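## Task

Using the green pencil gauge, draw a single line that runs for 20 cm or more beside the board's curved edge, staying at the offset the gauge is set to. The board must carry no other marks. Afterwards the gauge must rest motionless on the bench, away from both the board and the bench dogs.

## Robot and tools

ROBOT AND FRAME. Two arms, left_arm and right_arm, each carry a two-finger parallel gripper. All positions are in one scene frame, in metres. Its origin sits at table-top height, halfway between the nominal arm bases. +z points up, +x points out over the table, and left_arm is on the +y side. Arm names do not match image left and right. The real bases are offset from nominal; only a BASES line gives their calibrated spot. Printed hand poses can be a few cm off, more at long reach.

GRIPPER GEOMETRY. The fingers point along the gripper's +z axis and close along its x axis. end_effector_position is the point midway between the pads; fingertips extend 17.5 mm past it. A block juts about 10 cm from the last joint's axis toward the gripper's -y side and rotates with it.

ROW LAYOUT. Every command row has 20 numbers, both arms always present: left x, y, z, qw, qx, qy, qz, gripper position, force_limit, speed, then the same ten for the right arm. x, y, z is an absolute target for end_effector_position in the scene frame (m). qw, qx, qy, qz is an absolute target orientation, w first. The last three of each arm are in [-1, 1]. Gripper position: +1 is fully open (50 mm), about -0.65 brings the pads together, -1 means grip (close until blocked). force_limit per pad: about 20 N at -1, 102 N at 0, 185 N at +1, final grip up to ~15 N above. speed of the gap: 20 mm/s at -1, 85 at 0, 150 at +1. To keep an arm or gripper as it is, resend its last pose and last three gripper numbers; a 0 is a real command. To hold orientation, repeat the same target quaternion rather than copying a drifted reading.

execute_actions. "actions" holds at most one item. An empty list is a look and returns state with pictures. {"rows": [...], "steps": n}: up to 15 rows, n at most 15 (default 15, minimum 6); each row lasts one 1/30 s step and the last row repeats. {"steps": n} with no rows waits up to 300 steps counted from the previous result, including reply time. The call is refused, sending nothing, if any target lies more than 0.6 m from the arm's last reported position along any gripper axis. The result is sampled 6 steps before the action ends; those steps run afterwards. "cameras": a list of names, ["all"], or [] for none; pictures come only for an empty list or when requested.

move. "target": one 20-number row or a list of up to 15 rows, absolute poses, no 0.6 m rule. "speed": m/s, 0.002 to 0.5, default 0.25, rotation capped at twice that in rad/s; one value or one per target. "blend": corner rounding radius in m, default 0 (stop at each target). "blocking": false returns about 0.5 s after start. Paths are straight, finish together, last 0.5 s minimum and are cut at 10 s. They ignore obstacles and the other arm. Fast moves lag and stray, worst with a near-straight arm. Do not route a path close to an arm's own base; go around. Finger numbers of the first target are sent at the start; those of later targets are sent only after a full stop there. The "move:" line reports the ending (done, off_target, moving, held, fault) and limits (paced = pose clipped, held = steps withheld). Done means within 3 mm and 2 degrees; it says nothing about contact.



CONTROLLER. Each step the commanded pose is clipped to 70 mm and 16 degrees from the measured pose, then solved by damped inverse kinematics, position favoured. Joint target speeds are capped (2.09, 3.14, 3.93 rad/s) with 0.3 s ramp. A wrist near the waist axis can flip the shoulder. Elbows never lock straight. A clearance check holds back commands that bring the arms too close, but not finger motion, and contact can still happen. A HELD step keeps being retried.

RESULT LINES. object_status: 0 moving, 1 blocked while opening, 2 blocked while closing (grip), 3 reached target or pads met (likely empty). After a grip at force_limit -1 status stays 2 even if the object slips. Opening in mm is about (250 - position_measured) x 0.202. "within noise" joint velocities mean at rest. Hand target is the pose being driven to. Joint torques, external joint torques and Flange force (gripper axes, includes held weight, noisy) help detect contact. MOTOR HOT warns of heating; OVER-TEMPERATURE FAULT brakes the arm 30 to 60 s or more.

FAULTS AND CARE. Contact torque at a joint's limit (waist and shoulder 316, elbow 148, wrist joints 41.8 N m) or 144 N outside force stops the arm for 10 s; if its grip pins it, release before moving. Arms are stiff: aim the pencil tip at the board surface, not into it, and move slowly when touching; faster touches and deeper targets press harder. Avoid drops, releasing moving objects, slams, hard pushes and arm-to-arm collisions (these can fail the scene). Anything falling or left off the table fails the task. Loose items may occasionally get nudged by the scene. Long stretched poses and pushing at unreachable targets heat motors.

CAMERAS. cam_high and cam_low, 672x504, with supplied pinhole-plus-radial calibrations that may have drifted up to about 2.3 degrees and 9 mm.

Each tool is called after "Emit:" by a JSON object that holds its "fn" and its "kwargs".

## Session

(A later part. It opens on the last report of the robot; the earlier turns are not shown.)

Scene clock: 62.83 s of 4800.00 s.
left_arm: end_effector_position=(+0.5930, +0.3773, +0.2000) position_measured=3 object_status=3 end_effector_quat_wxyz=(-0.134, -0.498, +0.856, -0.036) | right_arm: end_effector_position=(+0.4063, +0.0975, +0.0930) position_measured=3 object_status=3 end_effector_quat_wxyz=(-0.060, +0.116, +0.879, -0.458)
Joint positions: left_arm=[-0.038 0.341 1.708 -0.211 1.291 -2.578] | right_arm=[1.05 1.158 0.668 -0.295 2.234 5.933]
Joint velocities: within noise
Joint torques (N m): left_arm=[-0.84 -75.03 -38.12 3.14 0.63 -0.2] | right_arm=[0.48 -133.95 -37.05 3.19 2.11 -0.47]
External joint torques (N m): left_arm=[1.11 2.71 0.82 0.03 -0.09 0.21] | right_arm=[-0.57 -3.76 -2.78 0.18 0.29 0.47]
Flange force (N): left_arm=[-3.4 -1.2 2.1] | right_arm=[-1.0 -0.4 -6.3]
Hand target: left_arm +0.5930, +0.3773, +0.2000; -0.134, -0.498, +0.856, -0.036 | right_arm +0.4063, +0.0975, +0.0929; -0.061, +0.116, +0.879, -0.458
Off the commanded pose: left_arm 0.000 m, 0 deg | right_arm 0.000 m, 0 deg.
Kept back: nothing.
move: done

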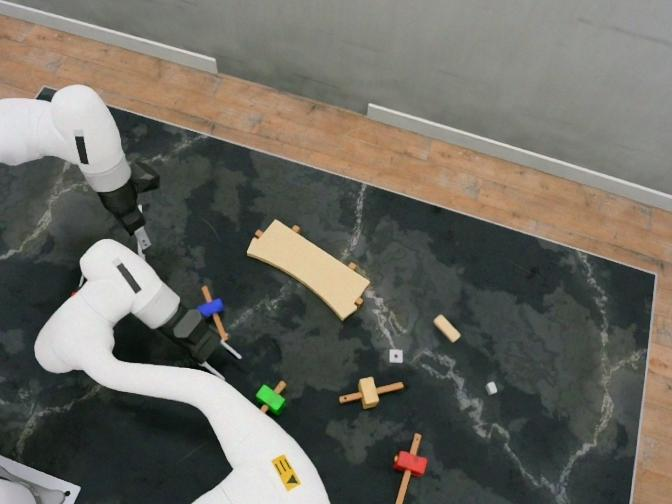

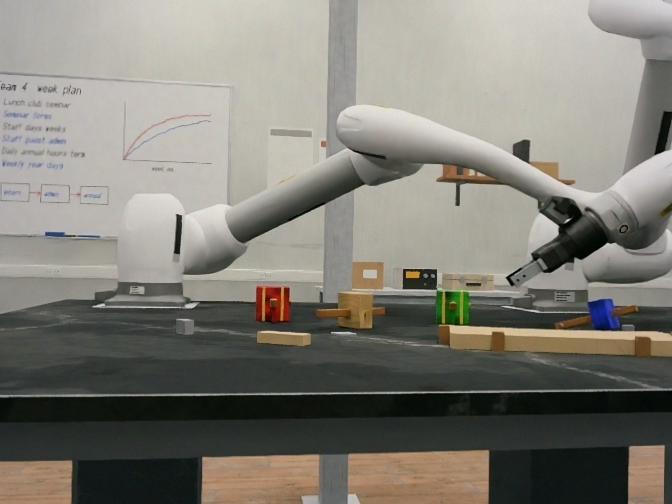

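Emit:
{"fn": "move", "kwargs": {"target": [[0.593,0.3773,0.2,-0.134,-0.498,0.856,-0.036,1,-1,0,0.4034,0.0983,0.0929,-0.0605,0.1162,0.8794,-0.4577,1,-0.7,-0.6],[0.593,0.3773,0.2,-0.134,-0.498,0.856,-0.036,1,-1,0,0.3842,0.0272,0.0412,-0.0605,0.1162,0.8794,-0.4577,1,-0.7,-0.6]], "speed": [0.1,0.08]}}

Emit:
{"fn": "zoom_image", "kwargs": {"camera": "cam_low", "region": [410, 250, 500, 330]}}

Emit:
{"fn": "zoom_image", "kwargs": {"camera": "cam_high", "region": [210, 340, 320, 440]}}

Scene clock: 65.73 s of 4800.00 s.
left_arm: end_effector_position=(+0.5930, +0.3773, +0.2000) position_measured=3 object_status=3 end_effector_quat_wxyz=(-0.134, -0.498, +0.856, -0.036) | right_arm: end_effector_position=(+0.3842, +0.0273, +0.0412) position_measured=3 object_status=3 end_effector_quat_wxyz=(-0.061, +0.116, +0.879, -0.458)
Joint positions: left_arm=[-0.038 0.341 1.708 -0.211 1.291 -2.578] | right_arm=[1.033 1.051 0.988 -0.273 2.025 5.985]
Joint velocities: within noise
Joint torques (N m): left_arm=[-1.43 -74.53 -37.93 3.17 0.62 -0.16] | right_arm=[0.53 -128.42 -33.54 2.89 2.57 -0.43]
External joint torques (N m): left_arm=[1.87 2.69 0.83 0 -0.09 0.17] | right_arm=[-0.48 -0.23 -2.74 0.2 -0.13 0.43]
Flange force (N): left_arm=[-4.3 -0.7 1.9] | right_arm=[-2.3 4.6 -7.3]
Hand target: left_arm +0.5930, +0.3773, +0.2000; -0.134, -0.498, +0.856, -0.036 | right_arm +0.3842, +0.0272, +0.0412; -0.061, +0.116, +0.879, -0.458
Off the commanded pose: left_arm 0.000 m, 0 deg | right_arm 0.000 m, 0 deg.
Kept back: nothing.
move: done

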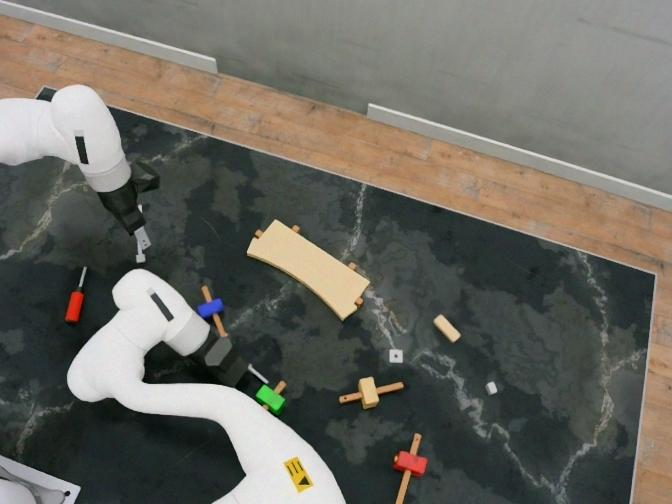

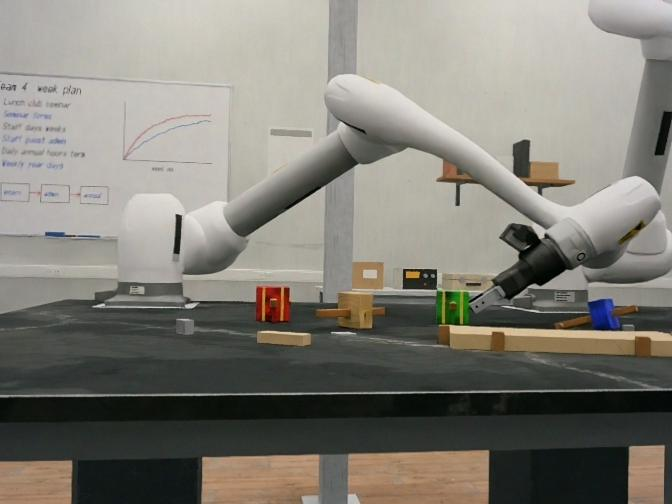

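Scaled by 5.600 from the camera's 672x504 image, which has a finer 960x720 frame.

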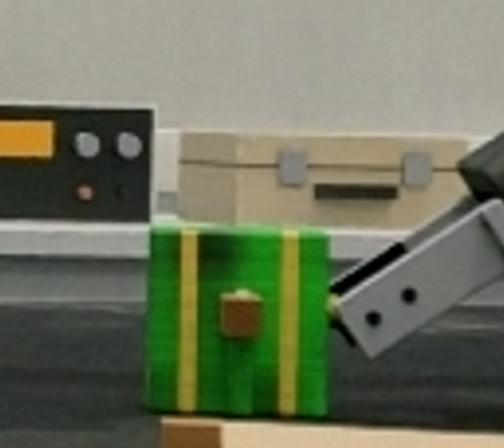

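Scaled by 4.582 from the camera's 672x504 image, which has a finer 960x720 frame.

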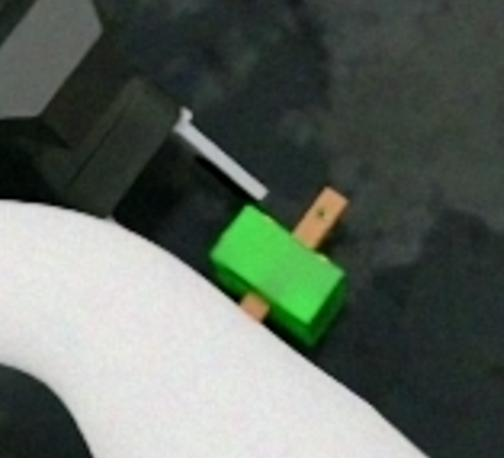

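Emit:
{"fn": "move", "kwargs": {"target": [[0.593,0.3773,0.2,-0.134,-0.498,0.856,-0.036,1,-1,0,0.3778,0.0034,0.024,-0.0605,0.1162,0.8794,-0.4577,1,-0.7,-0.6],[0.593,0.3773,0.2,-0.134,-0.498,0.856,-0.036,1,-1,0,0.3778,0.0034,0.0242,-0.0605,0.1162,0.8794,-0.4577,-1,-0.6,-1]], "speed": [0.05,0.05]}}

Emit:
{"fn": "zoom_image", "kwargs": {"camera": "cam_low", "region": [410, 250, 500, 330]}}

Emit:
{"fn": "zoom_image", "kwargs": {"camera": "cam_high", "region": [210, 340, 320, 440]}}

Scene clock: 68.93 s of 4800.00 s.
left_arm: end_effector_position=(+0.5930, +0.3773, +0.2000) position_measured=3 object_status=3 end_effector_quat_wxyz=(-0.134, -0.498, +0.856, -0.036) | right_arm: end_effector_position=(+0.3778, +0.0034, +0.0242) position_measured=97 object_status=0 end_effector_quat_wxyz=(-0.061, +0.116, +0.879, -0.458)
Joint positions: left_arm=[-0.038 0.341 1.708 -0.211 1.291 -2.578] | right_arm=[1.026 1.027 1.073 -0.272 1.965 5.997]
Joint velocities: within noise
Joint torques (N m): left_arm=[-1.9 -74.94 -38 3.2 0.58 -0.14] | right_arm=[0.56 -123.6 -32.26 2.82 2.29 -0.38]
External joint torques (N m): left_arm=[1.44 2.74 0.7 -0.07 -0.04 0.16] | right_arm=[-0.65 -2.38 -2.61 0.14 0.16 0.38]
Flange force (N): left_arm=[-3.9 -1.3 1.8] | right_arm=[-1.5 0.6 -5.3]
Hand target: left_arm +0.5930, +0.3773, +0.2000; -0.134, -0.498, +0.856, -0.036 | right_arm +0.3778, +0.0034, +0.0242; -0.061, +0.116, +0.879, -0.458
Off the commanded pose: left_arm 0.000 m, 0 deg | right_arm 0.000 m, 0 deg.
Kept back: nothing.
move: done

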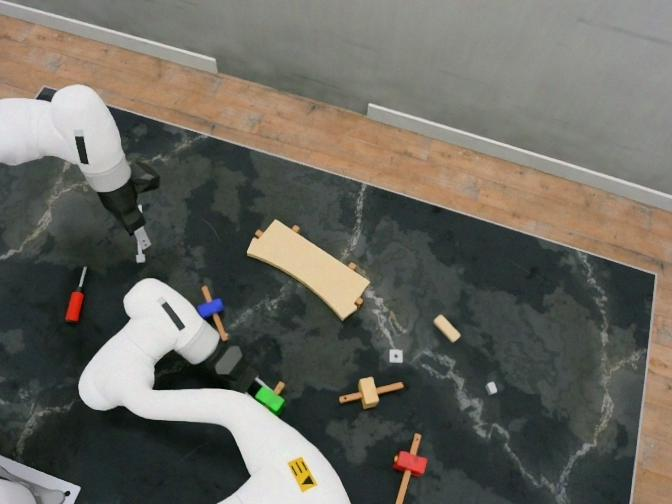

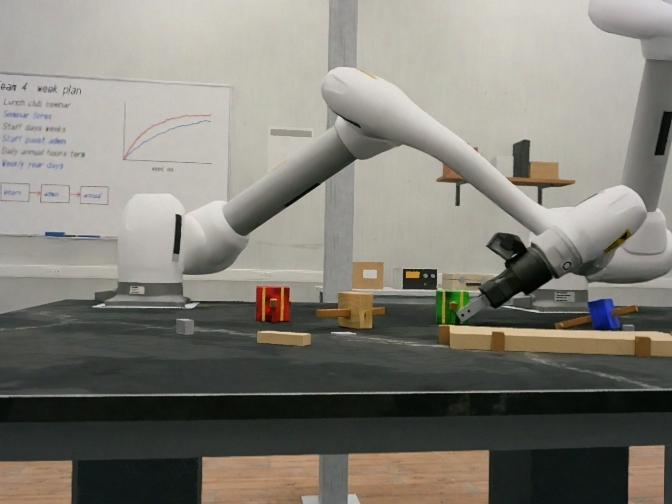

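Scaled by 5.600 from the camera's 672x504 image, which has a finer 960x720 frame.

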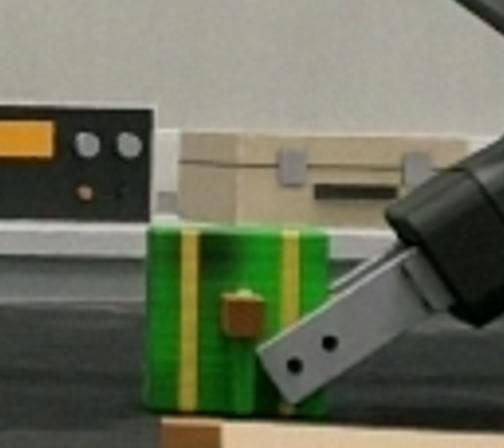

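Scaled by 4.582 from the camera's 672x504 image, which has a finer 960x720 frame.

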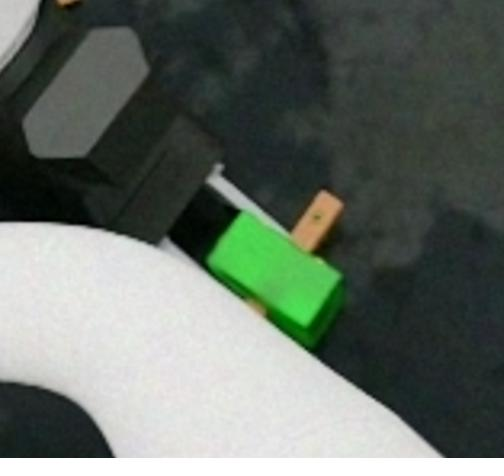

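Emit:
{"fn": "move", "kwargs": {"target": [[0.593,0.3773,0.2,-0.134,-0.498,0.856,-0.036,1,-1,0,0.3778,0.0034,0.18,-0.0605,0.1162,0.8794,-0.4577,-1,-0.6,-1],[0.593,0.3773,0.2,-0.134,-0.498,0.856,-0.036,1,-1,0,0.38,0.0,0.18,0.0394,0.125,0.9455,0.2981,-1,-0.6,-1],[0.593,0.3773,0.2,-0.134,-0.498,0.856,-0.036,1,-1,0,0.38,0.0,0.075,0.0394,0.125,0.9455,0.2981,-1,-0.6,-1]], "speed": [0.12,0.4,0.1]}}

Emit:
{"fn": "zoom_image", "kwargs": {"camera": "cam_low", "region": [410, 240, 500, 330]}}

Emit:
{"fn": "zoom_image", "kwargs": {"camera": "cam_high", "region": [210, 340, 320, 440]}}

Scene clock: 74.80 s of 4800.00 s.
left_arm: end_effector_position=(+0.5930, +0.3773, +0.2000) position_measured=3 object_status=3 end_effector_quat_wxyz=(-0.134, -0.498, +0.856, -0.036) | right_arm: end_effector_position=(+0.3800, +0.0000, +0.0751) position_measured=97 object_status=2 end_effector_quat_wxyz=(+0.039, +0.125, +0.946, +0.298) end_effector_velocity=(+0.000, +0.000, -0.001) end_effector_angular_velocity=(+0.003, -0.001, +0.002)
Joint positions: left_arm=[-0.038 0.341 1.708 -0.211 1.291 -2.578] | right_arm=[0.826 0.413 1.974 0.958 0.347 4.928]
Joint velocities: left_arm=[within noise] | right_arm=[0 0.001 0.002 0.017 -0.001 -0.018]
Joint torques (N m): left_arm=[-0.93 -74.93 -38.07 3.15 0.59 -0.23] | right_arm=[0.29 -75.98 -31.76 1.7 -0.53 -0.2]
External joint torques (N m): left_arm=[0.68 2.83 0.9 -0.01 -0.04 0.25] | right_arm=[-0.19 -0.81 -2.28 0.56 0.17 0.2]
Flange force (N): left_arm=[-3.0 -1.5 2.3] | right_arm=[-1.7 2.6 0.7]
Hand target: left_arm +0.5930, +0.3773, +0.2000; -0.134, -0.498, +0.856, -0.036 | right_arm +0.3800, +0.0000, +0.0750; +0.039, +0.125, +0.945, +0.298
Off the commanded pose: left_arm 0.000 m, 0 deg | right_arm 0.000 m, 0 deg.
Kept back: nothing.
move: done

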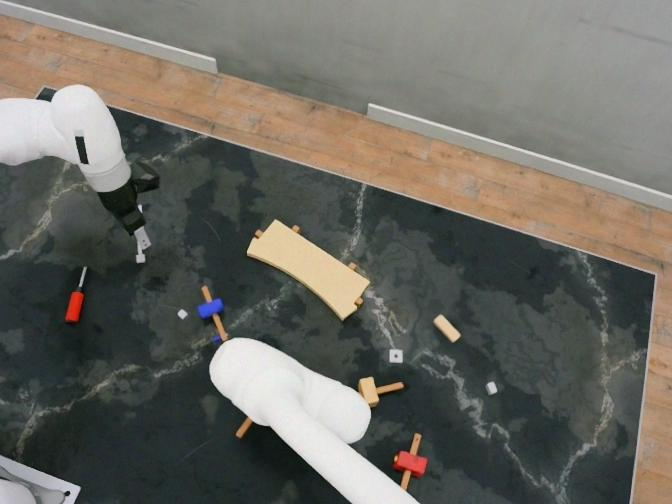

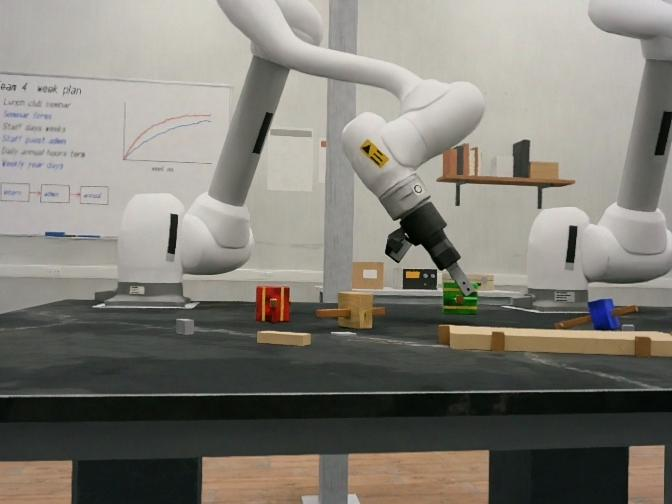

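Scaled by 5.600 from the camera's 672x504 image, which has a finer 960x720 frame.

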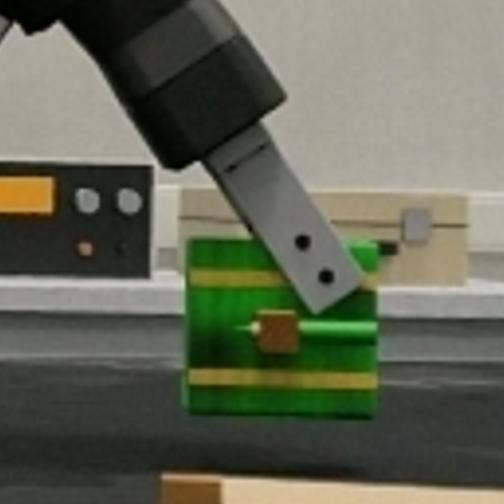

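Scaled by 4.582 from the camera's 672x504 image, which has a finer 960x720 frame.

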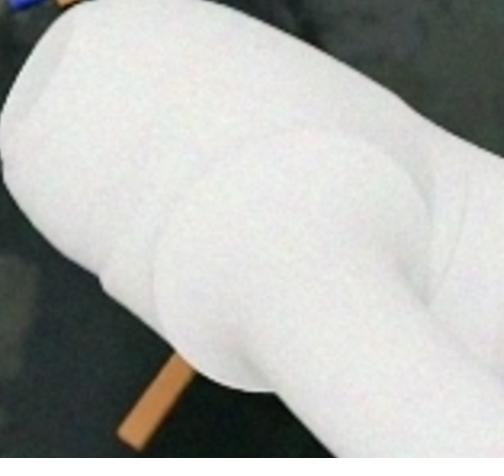

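Emit:
{"fn": "move", "kwargs": {"target": [[0.593,0.3773,0.2,-0.134,-0.498,0.856,-0.036,1,-1,0,0.38,0.0,0.0575,0.0394,0.125,0.9455,0.2981,-1,-0.6,-1]], "speed": [0.05]}}

Emit:
{"fn": "zoom_image", "kwargs": {"camera": "cam_low", "region": [410, 240, 500, 330]}}

Scene clock: 75.87 s of 4800.00 s.
left_arm: end_effector_position=(+0.5930, +0.3773, +0.2000) position_measured=3 object_status=3 end_effector_quat_wxyz=(-0.134, -0.498, +0.856, -0.036) | right_arm: end_effector_position=(+0.3800, +0.0000, +0.0576) position_measured=97 object_status=2 end_effector_quat_wxyz=(+0.039, +0.125, +0.946, +0.298) end_effector_velocity=(+0.001, -0.001, +0.000) end_effector_angular_velocity=(+0.002, -0.002, +0.000)
Joint positions: left_arm=[-0.038 0.341 1.708 -0.211 1.291 -2.578] | right_arm=[0.826 0.436 1.983 1.032 0.33 4.849]
Joint velocities: left_arm=[within noise] | right_arm=[-0.002 0 0.001 0.009 -0.001 -0.011]
Joint torques (N m): left_arm=[-2.05 -75.09 -37.77 3.24 0.62 -0.19] | right_arm=[0.65 -74.75 -31.15 1.6 -0.6 -0.2]
External joint torques (N m): left_arm=[1.76 2.89 0.48 -0.1 -0.08 0.22] | right_arm=[-0.57 -3.39 -2.21 0.42 0.36 0.2]
Flange force (N): left_arm=[-4.6 -1.6 1.6] | right_arm=[0.0 0.0 0.0]
Hand target: left_arm +0.5930, +0.3773, +0.2000; -0.134, -0.498, +0.856, -0.036 | right_arm +0.3800, +0.0000, +0.0575; +0.039, +0.125, +0.945, +0.298
Off the commanded pose: left_arm 0.000 m, 0 deg | right_arm 0.000 m, 0 deg.
Kept back: nothing.
move: done

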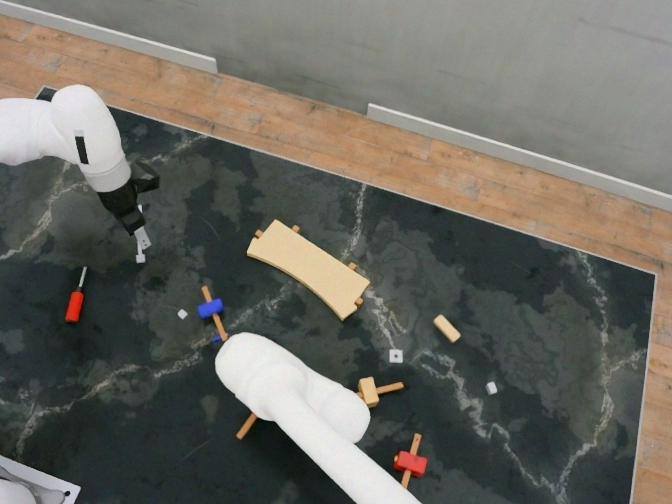

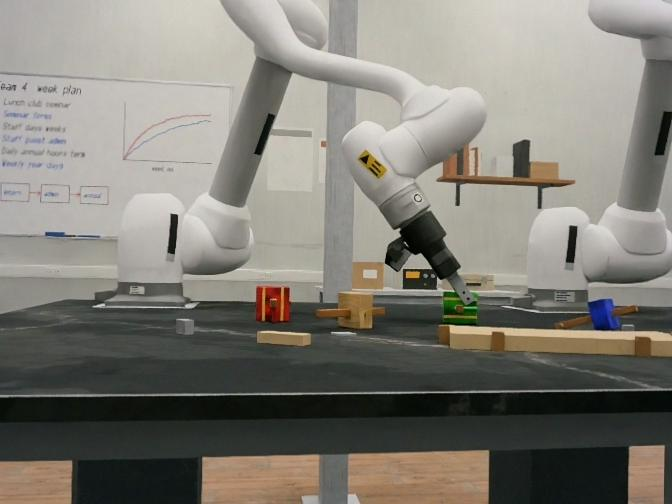

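Scaled by 5.600 from the camera's 672x504 image, which has a finer 960x720 frame.

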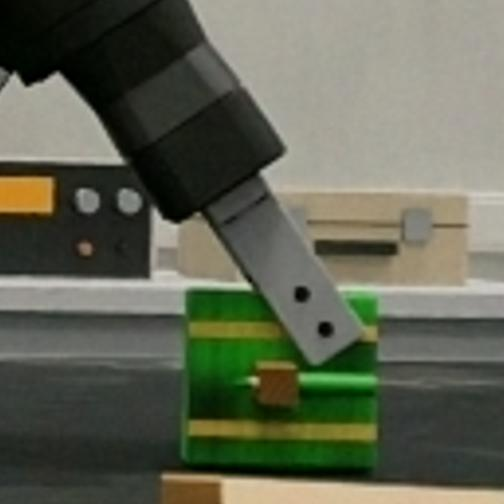

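Emit:
{"fn": "move", "kwargs": {"target": [[0.593,0.3773,0.2,-0.134,-0.498,0.856,-0.036,1,-1,0,0.38,0.0,0.0565,0.0394,0.125,0.9455,0.2981,-1,-0.6,-1]], "speed": [0.02], "cameras": []}}

Scene clock: 76.80 s of 4800.00 s.
left_arm: end_effector_position=(+0.5930, +0.3773, +0.2000) position_measured=3 object_status=3 end_effector_quat_wxyz=(-0.134, -0.498, +0.856, -0.036) | right_arm: end_effector_position=(+0.3800, +0.0000, +0.0565) position_measured=97 object_status=2 end_effector_quat_wxyz=(+0.039, +0.125, +0.945, +0.298)
Joint positions: left_arm=[-0.038 0.341 1.708 -0.211 1.291 -2.578] | right_arm=[0.826 0.437 1.983 1.037 0.329 4.843]
Joint velocities: within noise
Joint torques (N m): left_arm=[-1.52 -75.45 -37.96 3.15 0.59 -0.18] | right_arm=[0.61 -76.63 -31.34 1.98 -0.42 -0.21]
External joint torques (N m): left_arm=[1.43 2.73 0.6 0 -0.04 0.2] | right_arm=[-0.64 -1.51 -1.94 0.03 0.19 0.21]
Flange force (N): left_arm=[-4.0 -1.4 1.7] | right_arm=[0.0 0.0 0.0]
Hand target: left_arm +0.5930, +0.3773, +0.2000; -0.134, -0.498, +0.856, -0.036 | right_arm +0.3800, +0.0000, +0.0565; +0.039, +0.125, +0.945, +0.298
Off the commanded pose: left_arm 0.000 m, 0 deg | right_arm 0.000 m, 0 deg.
Kept back: nothing.
move: done
No camera images: "cameras" was empty.

Emit:
{"fn": "move", "kwargs": {"target": [[0.593,0.3773,0.2,-0.134,-0.498,0.856,-0.036,1,-1,0,0.38,0.0,0.0553,0.0394,0.125,0.9455,0.2981,-1,-0.6,-1]], "speed": [0.02], "cameras": []}}

Scene clock: 77.73 s of 4800.00 s.
left_arm: end_effector_position=(+0.5930, +0.3773, +0.2000) position_measured=3 object_status=3 end_effector_quat_wxyz=(-0.134, -0.498, +0.856, -0.036) | right_arm: end_effector_position=(+0.3801, +0.0000, +0.0555) position_measured=97 object_status=2 end_effector_quat_wxyz=(+0.039, +0.125, +0.945, +0.298)
Joint positions: left_arm=[-0.038 0.341 1.708 -0.211 1.291 -2.578] | right_arm=[0.826 0.438 1.984 1.043 0.328 4.838]
Joint velocities: within noise
Joint torques (N m): left_arm=[-1.81 -75.24 -37.91 3.14 0.6 -0.32] | right_arm=[2.78 -38.93 -16.54 -0.09 -0.96 -0.73]
External joint torques (N m): left_arm=[1.64 2.96 0.6 0 -0.06 0.34] | right_arm=[-3.01 -39.38 -16.75 2.09 0.73 0.73]
Flange force (N): left_arm=[-4.6 -1.5 1.8] | right_arm=[0.0 0.0 0.0]
Hand target: left_arm +0.5930, +0.3773, +0.2000; -0.134, -0.498, +0.856, -0.036 | right_arm +0.3800, +0.0000, +0.0553; +0.039, +0.125, +0.945, +0.298
Off the commanded pose: left_arm 0.000 m, 0 deg | right_arm 0.000 m, 0 deg.
Kept back: nothing.
move: done
No camera images: "cameras" was empty.

Emit:
{"fn": "move", "kwargs": {"target": [[0.593,0.3773,0.2,-0.134,-0.498,0.856,-0.036,1,-1,0,0.38,0.0,0.0562,0.0394,0.125,0.9455,0.2981,-1,-0.6,-1],[0.593,0.3773,0.2,-0.134,-0.498,0.856,-0.036,1,-1,0,0.38,0.0,0.0562,0.0394,0.125,0.9455,0.2981,0.8,-0.6,-1],[0.593,0.3773,0.2,-0.134,-0.498,0.856,-0.036,1,-1,0,0.3696,-0.0388,0.1136,0.0394,0.125,0.9455,0.2981,0.8,-0.6,-1],[0.593,0.3773,0.2,-0.134,-0.498,0.856,-0.036,1,-1,0,0.4079,0.1150,0.21,-0.0605,0.1162,0.8794,-0.4577,0.8,-0.6,-1],[0.593,0.3773,0.2,-0.134,-0.498,0.856,-0.036,1,-1,0,0.4079,0.1150,0.1109,-0.0605,0.1162,0.8794,-0.4577,0.8,-0.6,-1]], "speed": [0.02,0.05,0.12,0.3,0.15]}}

Emit:
{"fn": "zoom_image", "kwargs": {"camera": "cam_low", "region": [410, 220, 530, 330]}}

Emit:
{"fn": "zoom_image", "kwargs": {"camera": "cam_high", "region": [210, 340, 320, 440]}}

Scene clock: 86.70 s of 4800.00 s.
left_arm: end_effector_position=(+0.5930, +0.3773, +0.2000) position_measured=3 object_status=3 end_effector_quat_wxyz=(-0.134, -0.498, +0.856, -0.036) | right_arm: end_effector_position=(+0.4079, +0.1150, +0.1110) position_measured=32 object_status=3 end_effector_quat_wxyz=(-0.060, +0.116, +0.879, -0.458)
Joint positions: left_arm=[-0.038 0.341 1.708 -0.211 1.291 -2.578] | right_arm=[1.057 1.191 0.568 -0.304 2.3 5.916]
Joint velocities: within noise
Joint torques (N m): left_arm=[-2.1 -75.29 -37.77 3.19 0.53 -0.2] | right_arm=[0.32 -136.62 -37.98 3.29 2.18 -0.2]
External joint torques (N m): left_arm=[1.97 2.68 0.5 -0.04 0.02 0.22] | right_arm=[-0.23 -3.29 -2.63 0.14 0.21 0.2]
Flange force (N): left_arm=[-4.7 -1.1 1.3] | right_arm=[0.0 0.0 0.0]
Hand target: left_arm +0.5930, +0.3773, +0.2000; -0.134, -0.498, +0.856, -0.036 | right_arm +0.4079, +0.1150, +0.1109; -0.061, +0.116, +0.879, -0.458
Off the commanded pose: left_arm 0.000 m, 0 deg | right_arm 0.000 m, 0 deg.
Kept back: nothing.
move: done

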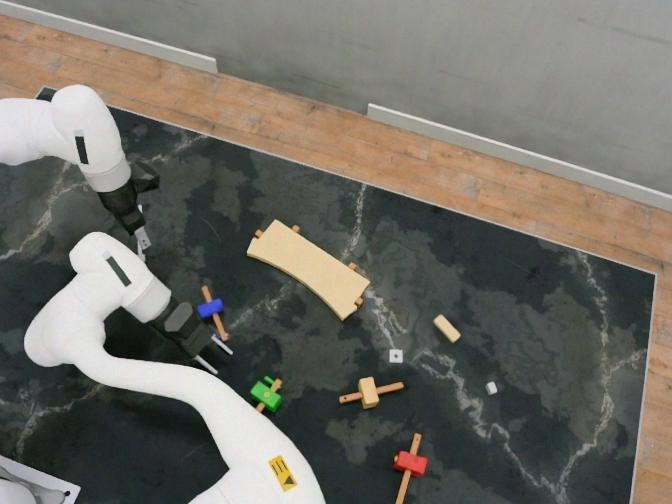

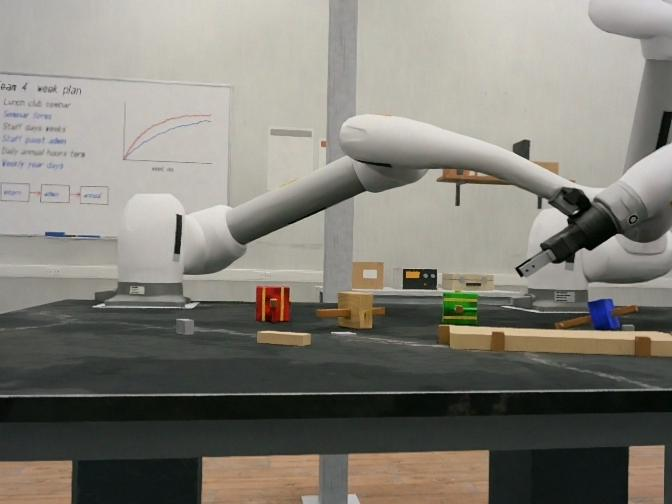

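Scaled by 4.200 from the camera's 672x504 image, which has a finer 960x720 frame.

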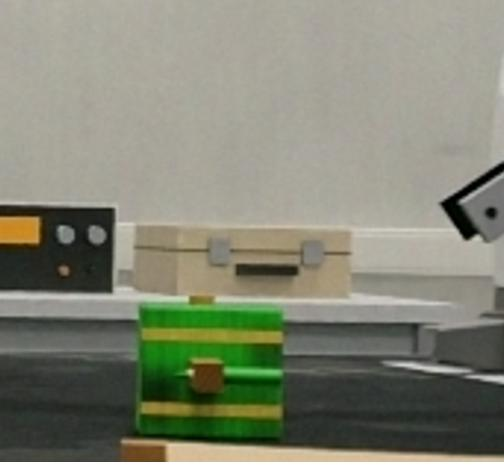

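Scaled by 4.582 from the camera's 672x504 image, which has a finer 960x720 frame.

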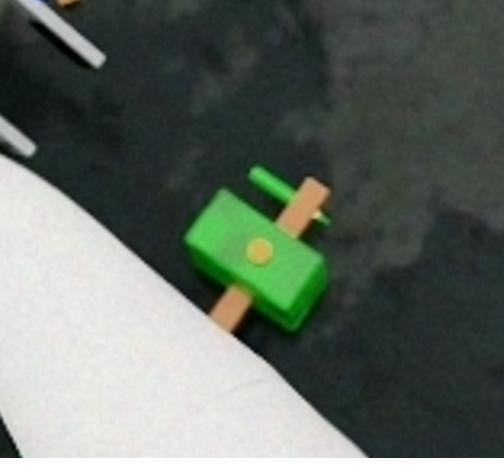

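Emit:
{"fn": "move", "kwargs": {"target": [[0.593,0.3773,0.2,-0.134,-0.498,0.856,-0.036,1,-1,0,0.39,0.0605,0.0707,-0.0605,0.1162,0.8794,-0.4577,0.8,-0.6,-1]], "speed": [0.12]}}

Emit:
{"fn": "zoom_image", "kwargs": {"camera": "cam_low", "region": [430, 270, 490, 330]}}

Emit:
{"fn": "zoom_image", "kwargs": {"camera": "cam_high", "region": [230, 350, 300, 420]}}

Scene clock: 88.30 s of 4800.00 s.
left_arm: end_effector_position=(+0.5930, +0.3773, +0.2000) position_measured=3 object_status=3 end_effector_quat_wxyz=(-0.134, -0.498, +0.856, -0.036) | right_arm: end_effector_position=(+0.3900, +0.0606, +0.0707) position_measured=32 object_status=3 end_effector_quat_wxyz=(-0.061, +0.116, +0.879, -0.458)
Joint positions: left_arm=[-0.038 0.341 1.708 -0.211 1.291 -2.578] | right_arm=[1.045 1.085 0.86 -0.276 2.119 5.968]
Joint velocities: within noise
Joint torques (N m): left_arm=[-1.74 -75.24 -38.08 3.22 0.59 -0.22] | right_arm=[0.33 -130.05 -34.13 3.06 1.93 -0.51]
External joint torques (N m): left_arm=[1.61 3.47 0.91 -0.08 -0.05 0.24] | right_arm=[0.02 -3.03 -4.18 0.22 0.51 0.51]
Flange force (N): left_arm=[-4.6 -1.7 2.4] | right_arm=[-2.1 3.3 -11.7]
Hand target: left_arm +0.5930, +0.3773, +0.2000; -0.134, -0.498, +0.856, -0.036 | right_arm +0.3900, +0.0605, +0.0707; -0.061, +0.116, +0.879, -0.458
Off the commanded pose: left_arm 0.000 m, 0 deg | right_arm 0.000 m, 0 deg.
Kept back: nothing.
move: done

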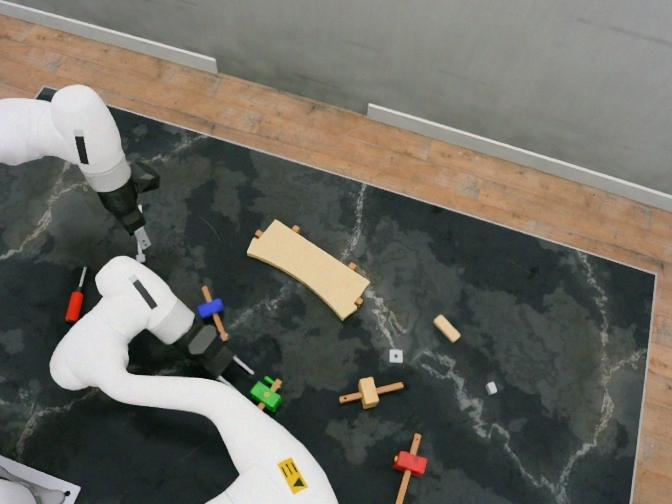

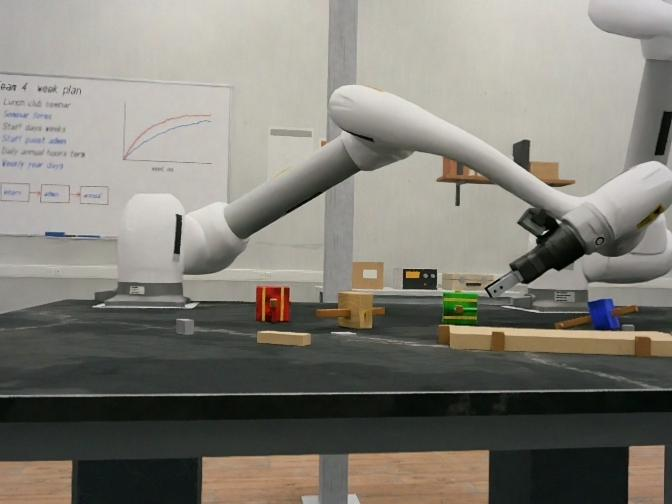

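Scaled by 8.400 from the camera's 672x504 image, which has a finer 960x720 frame.

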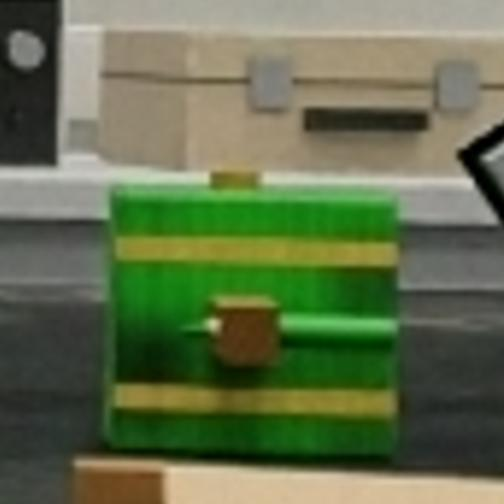

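Scaled by 7.200 from the camera's 672x504 image, which has a finer 960x720 frame.

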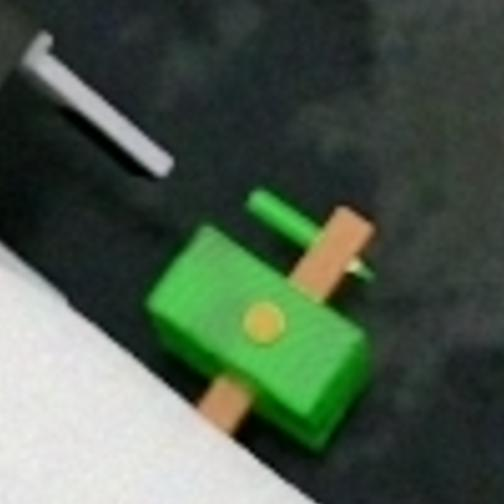

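Emit:
{"fn": "move", "kwargs": {"target": [[0.593,0.3773,0.2,-0.134,-0.498,0.856,-0.036,1,-1,0,0.3794,0.0209,0.042,-0.0605,0.1162,0.8794,-0.4577,0.8,-0.6,-1]], "speed": [0.05]}}

Emit:
{"fn": "zoom_image", "kwargs": {"camera": "cam_low", "region": [430, 270, 490, 330]}}

Emit:
{"fn": "zoom_image", "kwargs": {"camera": "cam_high", "region": [230, 350, 300, 420]}}

Scene clock: 90.47 s of 4800.00 s.
left_arm: end_effector_position=(+0.5930, +0.3773, +0.2000) position_measured=3 object_status=3 end_effector_quat_wxyz=(-0.134, -0.498, +0.856, -0.036) | right_arm: end_effector_position=(+0.3794, +0.0209, +0.0420) position_measured=32 object_status=3 end_effector_quat_wxyz=(-0.061, +0.116, +0.879, -0.458)
Joint positions: left_arm=[-0.038 0.341 1.708 -0.211 1.291 -2.578] | right_arm=[1.034 1.037 1.016 -0.27 2.012 5.99]
Joint velocities: within noise
Joint torques (N m): left_arm=[-1.34 -74.88 -38.03 3.17 0.65 -0.13] | right_arm=[0.77 -125.86 -33.65 2.89 3.01 -0.34]
External joint torques (N m): left_arm=[1.2 2.41 0.74 -0.02 -0.1 0.15] | right_arm=[-0.33 -1.35 -2.11 0.18 -0.57 0.34]
Flange force (N): left_arm=[-3.2 -0.9 1.9] | right_arm=[-1.0 1.4 -3.6]
Hand target: left_arm +0.5930, +0.3773, +0.2000; -0.134, -0.498, +0.856, -0.036 | right_arm +0.3794, +0.0209, +0.0420; -0.061, +0.116, +0.879, -0.458
Off the commanded pose: left_arm 0.000 m, 0 deg | right_arm 0.000 m, 0 deg.
Kept back: nothing.
move: done

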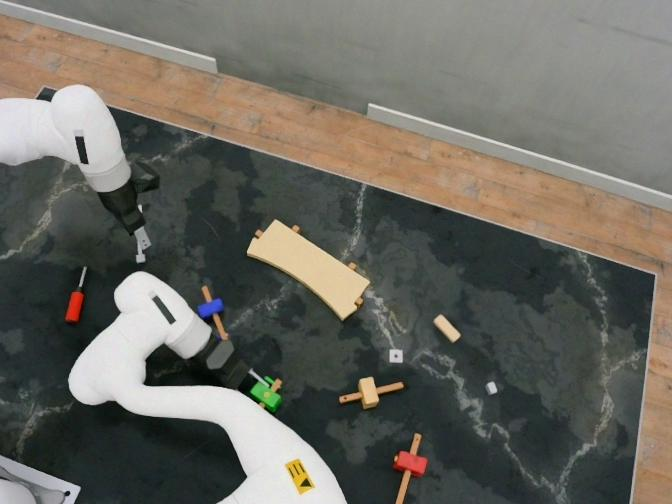

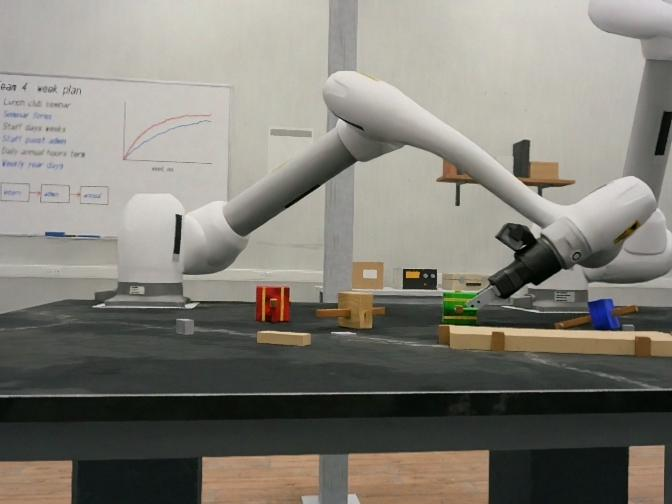

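Scaled by 8.400 from the camera's 672x504 image, which has a finer 960x720 frame.

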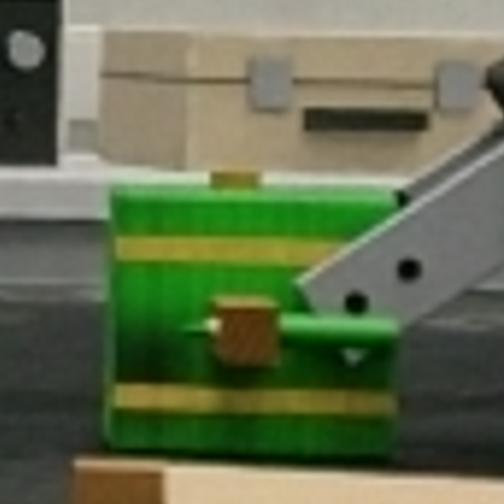

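Scaled by 7.200 from the camera's 672x504 image, which has a finer 960x720 frame.

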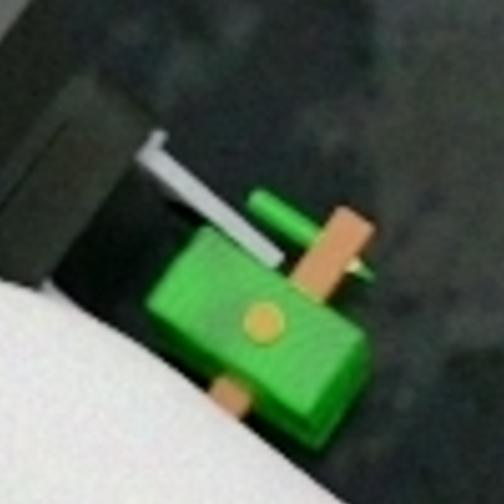

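Emit:
{"fn": "move", "kwargs": {"target": [[0.593,0.3773,0.2,-0.134,-0.498,0.856,-0.036,1,-1,0,0.3794,0.0209,0.042,-0.0605,0.1162,0.8794,-0.4577,-1,-0.5,-1],[0.593,0.3773,0.2,-0.134,-0.498,0.856,-0.036,1,-1,0,0.3794,0.0209,0.19,-0.0605,0.1162,0.8794,-0.4577,-1,-0.5,-1]], "speed": [0.05,0.12]}}

Emit:
{"fn": "zoom_image", "kwargs": {"camera": "cam_low", "region": [410, 190, 500, 290]}}

Emit:
{"fn": "zoom_image", "kwargs": {"camera": "cam_high", "region": [220, 330, 320, 430]}}

Scene clock: 94.37 s of 4800.00 s.
left_arm: end_effector_position=(+0.5930, +0.3773, +0.2000) position_measured=3 object_status=3 end_effector_quat_wxyz=(-0.134, -0.498, +0.856, -0.036) | right_arm: end_effector_position=(+0.3794, +0.0209, +0.1899) position_measured=97 object_status=2 end_effector_quat_wxyz=(-0.061, +0.116, +0.879, -0.458)
Joint positions: left_arm=[-0.038 0.341 1.708 -0.211 1.291 -2.578] | right_arm=[1.034 0.927 0.949 -0.299 2.182 5.933]
Joint velocities: within noise
Joint torques (N m): left_arm=[-2.08 -75.11 -38.09 3.22 0.52 -0.23] | right_arm=[0.65 -121.93 -36.18 3.07 2.32 -0.41]
External joint torques (N m): left_arm=[2.36 2.54 0.78 -0.05 0.03 0.25] | right_arm=[-0.47 -2.49 -2.86 0.2 0.08 0.41]
Flange force (N): left_arm=[-4.9 -0.2 1.4] | right_arm=[-1.3 0.3 -6.4]
Hand target: left_arm +0.5930, +0.3773, +0.2000; -0.134, -0.498, +0.856, -0.036 | right_arm +0.3794, +0.0209, +0.1900; -0.061, +0.116, +0.879, -0.458
Off the commanded pose: left_arm 0.000 m, 0 deg | right_arm 0.000 m, 0 deg.
Kept back: nothing.
move: done

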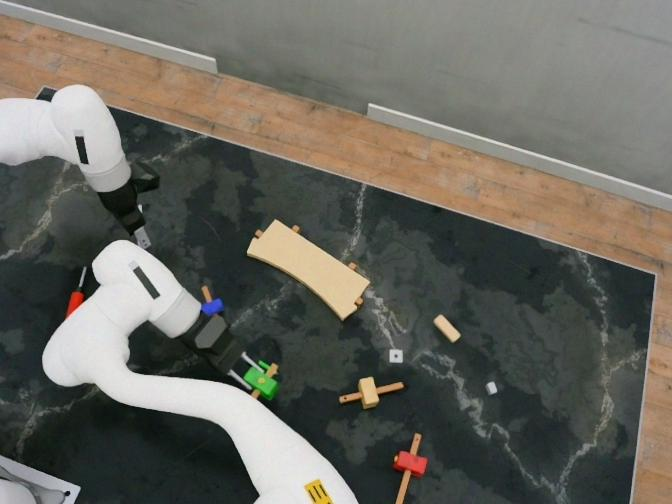

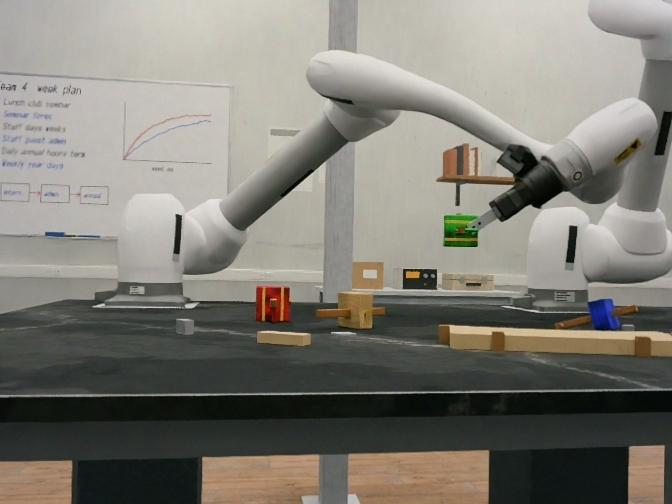

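Scaled by 5.040 from the camera's 672x504 image, which has a finer 960x720 frame.

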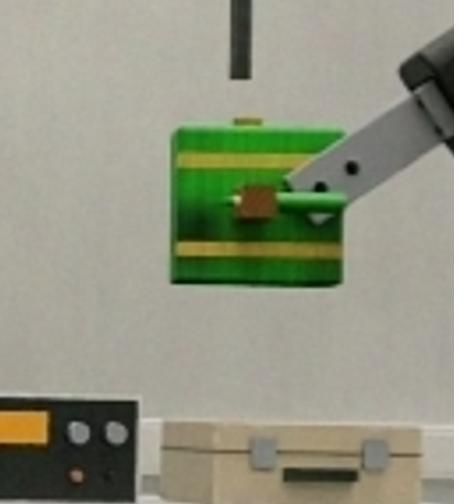

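Scaled by 5.040 from the camera's 672x504 image, which has a finer 960x720 frame.

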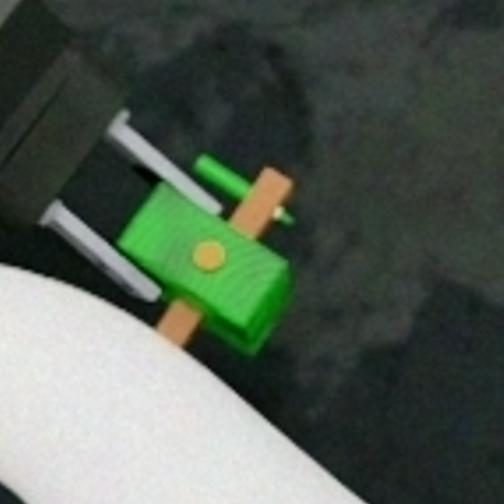

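Emit:
{"fn": "zoom_image", "kwargs": {"camera": "cam_high", "region": [240, 210, 310, 290]}}

Emit:
{"fn": "zoom_image", "kwargs": {"camera": "cam_high", "region": [300, 245, 380, 325]}}

Scaled by 6.300 from the camera's 672x504 image, which has a finer 960x720 frame.

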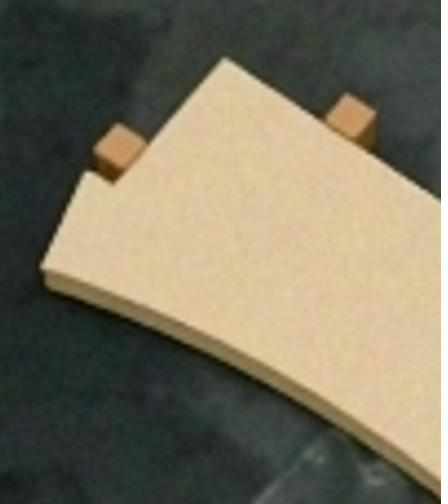

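Scaled by 6.300 from the camera's 672x504 image, which has a finer 960x720 frame.

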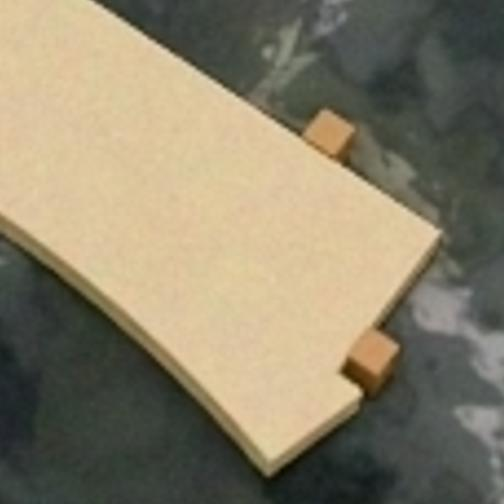

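Emit:
{"fn": "move", "kwargs": {"target": [[0.593,0.3773,0.2,-0.134,-0.498,0.856,-0.036,1,-1,0,0.5,0.03,0.2,0.0437,0.1385,0.9436,0.2975,-1,-0.5,-1],[0.593,0.3773,0.2,-0.134,-0.498,0.856,-0.036,1,-1,0,0.6164,0.0346,0.15,0.0437,0.1385,0.9436,0.2975,-1,-0.5,-1],[0.593,0.3773,0.2,-0.134,-0.498,0.856,-0.036,1,-1,0,0.6164,0.0346,0.07,0.0437,0.1385,0.9436,0.2975,-1,-0.5,-1]], "speed": [0.3,0.2,0.1]}}

Emit:
{"fn": "zoom_image", "kwargs": {"camera": "cam_low", "region": [460, 250, 590, 360]}}

Emit:
{"fn": "zoom_image", "kwargs": {"camera": "cam_high", "region": [220, 210, 360, 340]}}

Scene clock: 102.60 s of 4800.00 s.
left_arm: end_effector_position=(+0.5930, +0.3773, +0.2000) position_measured=3 object_status=3 end_effector_quat_wxyz=(-0.134, -0.498, +0.856, -0.036) | right_arm: end_effector_position=(+0.6164, +0.0346, +0.0701) position_measured=97 object_status=2 end_effector_quat_wxyz=(+0.044, +0.139, +0.944, +0.297) end_effector_velocity=(+0.000, +0.000, -0.003) end_effector_angular_velocity=(-0.001, +0.000, +0.001)
Joint positions: left_arm=[-0.038 0.341 1.708 -0.211 1.291 -2.578] | right_arm=[0.654 0.656 1.56 0.739 0.541 5.063]
Joint velocities: left_arm=[within noise] | right_arm=[0 0.003 0.001 0.002 -0.002 -0.005]
Joint torques (N m): left_arm=[-1.93 -74.92 -38 3.11 0.62 -0.11] | right_arm=[0.4 -99.84 -37.01 3.04 -0.87 -0.5]
External joint torques (N m): left_arm=[1.91 3.3 0.93 0.03 -0.09 0.13] | right_arm=[-0.6 -3.73 -1.36 0.38 0.28 0.5]
Flange force (N): left_arm=[-4.7 -1.3 2.3] | right_arm=[0.3 1.9 -4.6]
Hand target: left_arm +0.5930, +0.3773, +0.2000; -0.134, -0.498, +0.856, -0.036 | right_arm +0.6164, +0.0346, +0.0700; +0.044, +0.139, +0.944, +0.298
Off the commanded pose: left_arm 0.000 m, 0 deg | right_arm 0.000 m, 0 deg.
Kept back: nothing.
move: done

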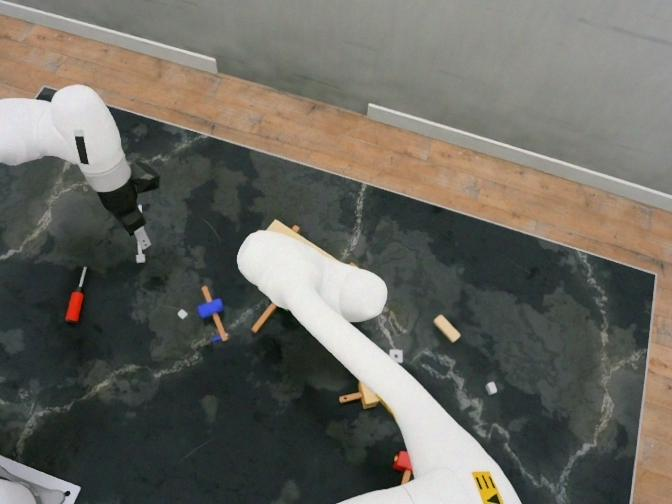

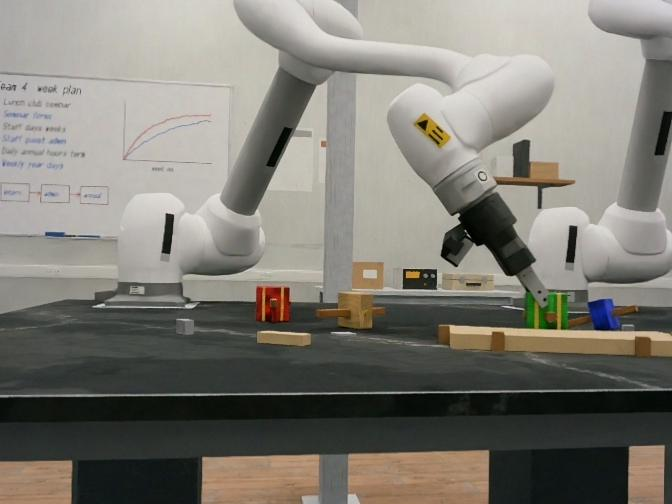

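Scaled by 3.877 from the camera's 672x504 image, which has a finer 960x720 frame.

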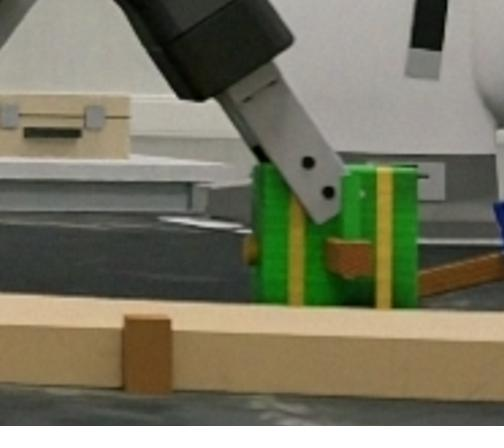

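Scaled by 3.600 from the camera's 672x504 image, which has a finer 960x720 frame.

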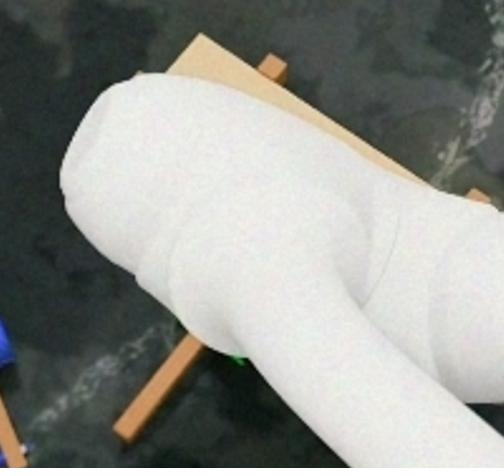

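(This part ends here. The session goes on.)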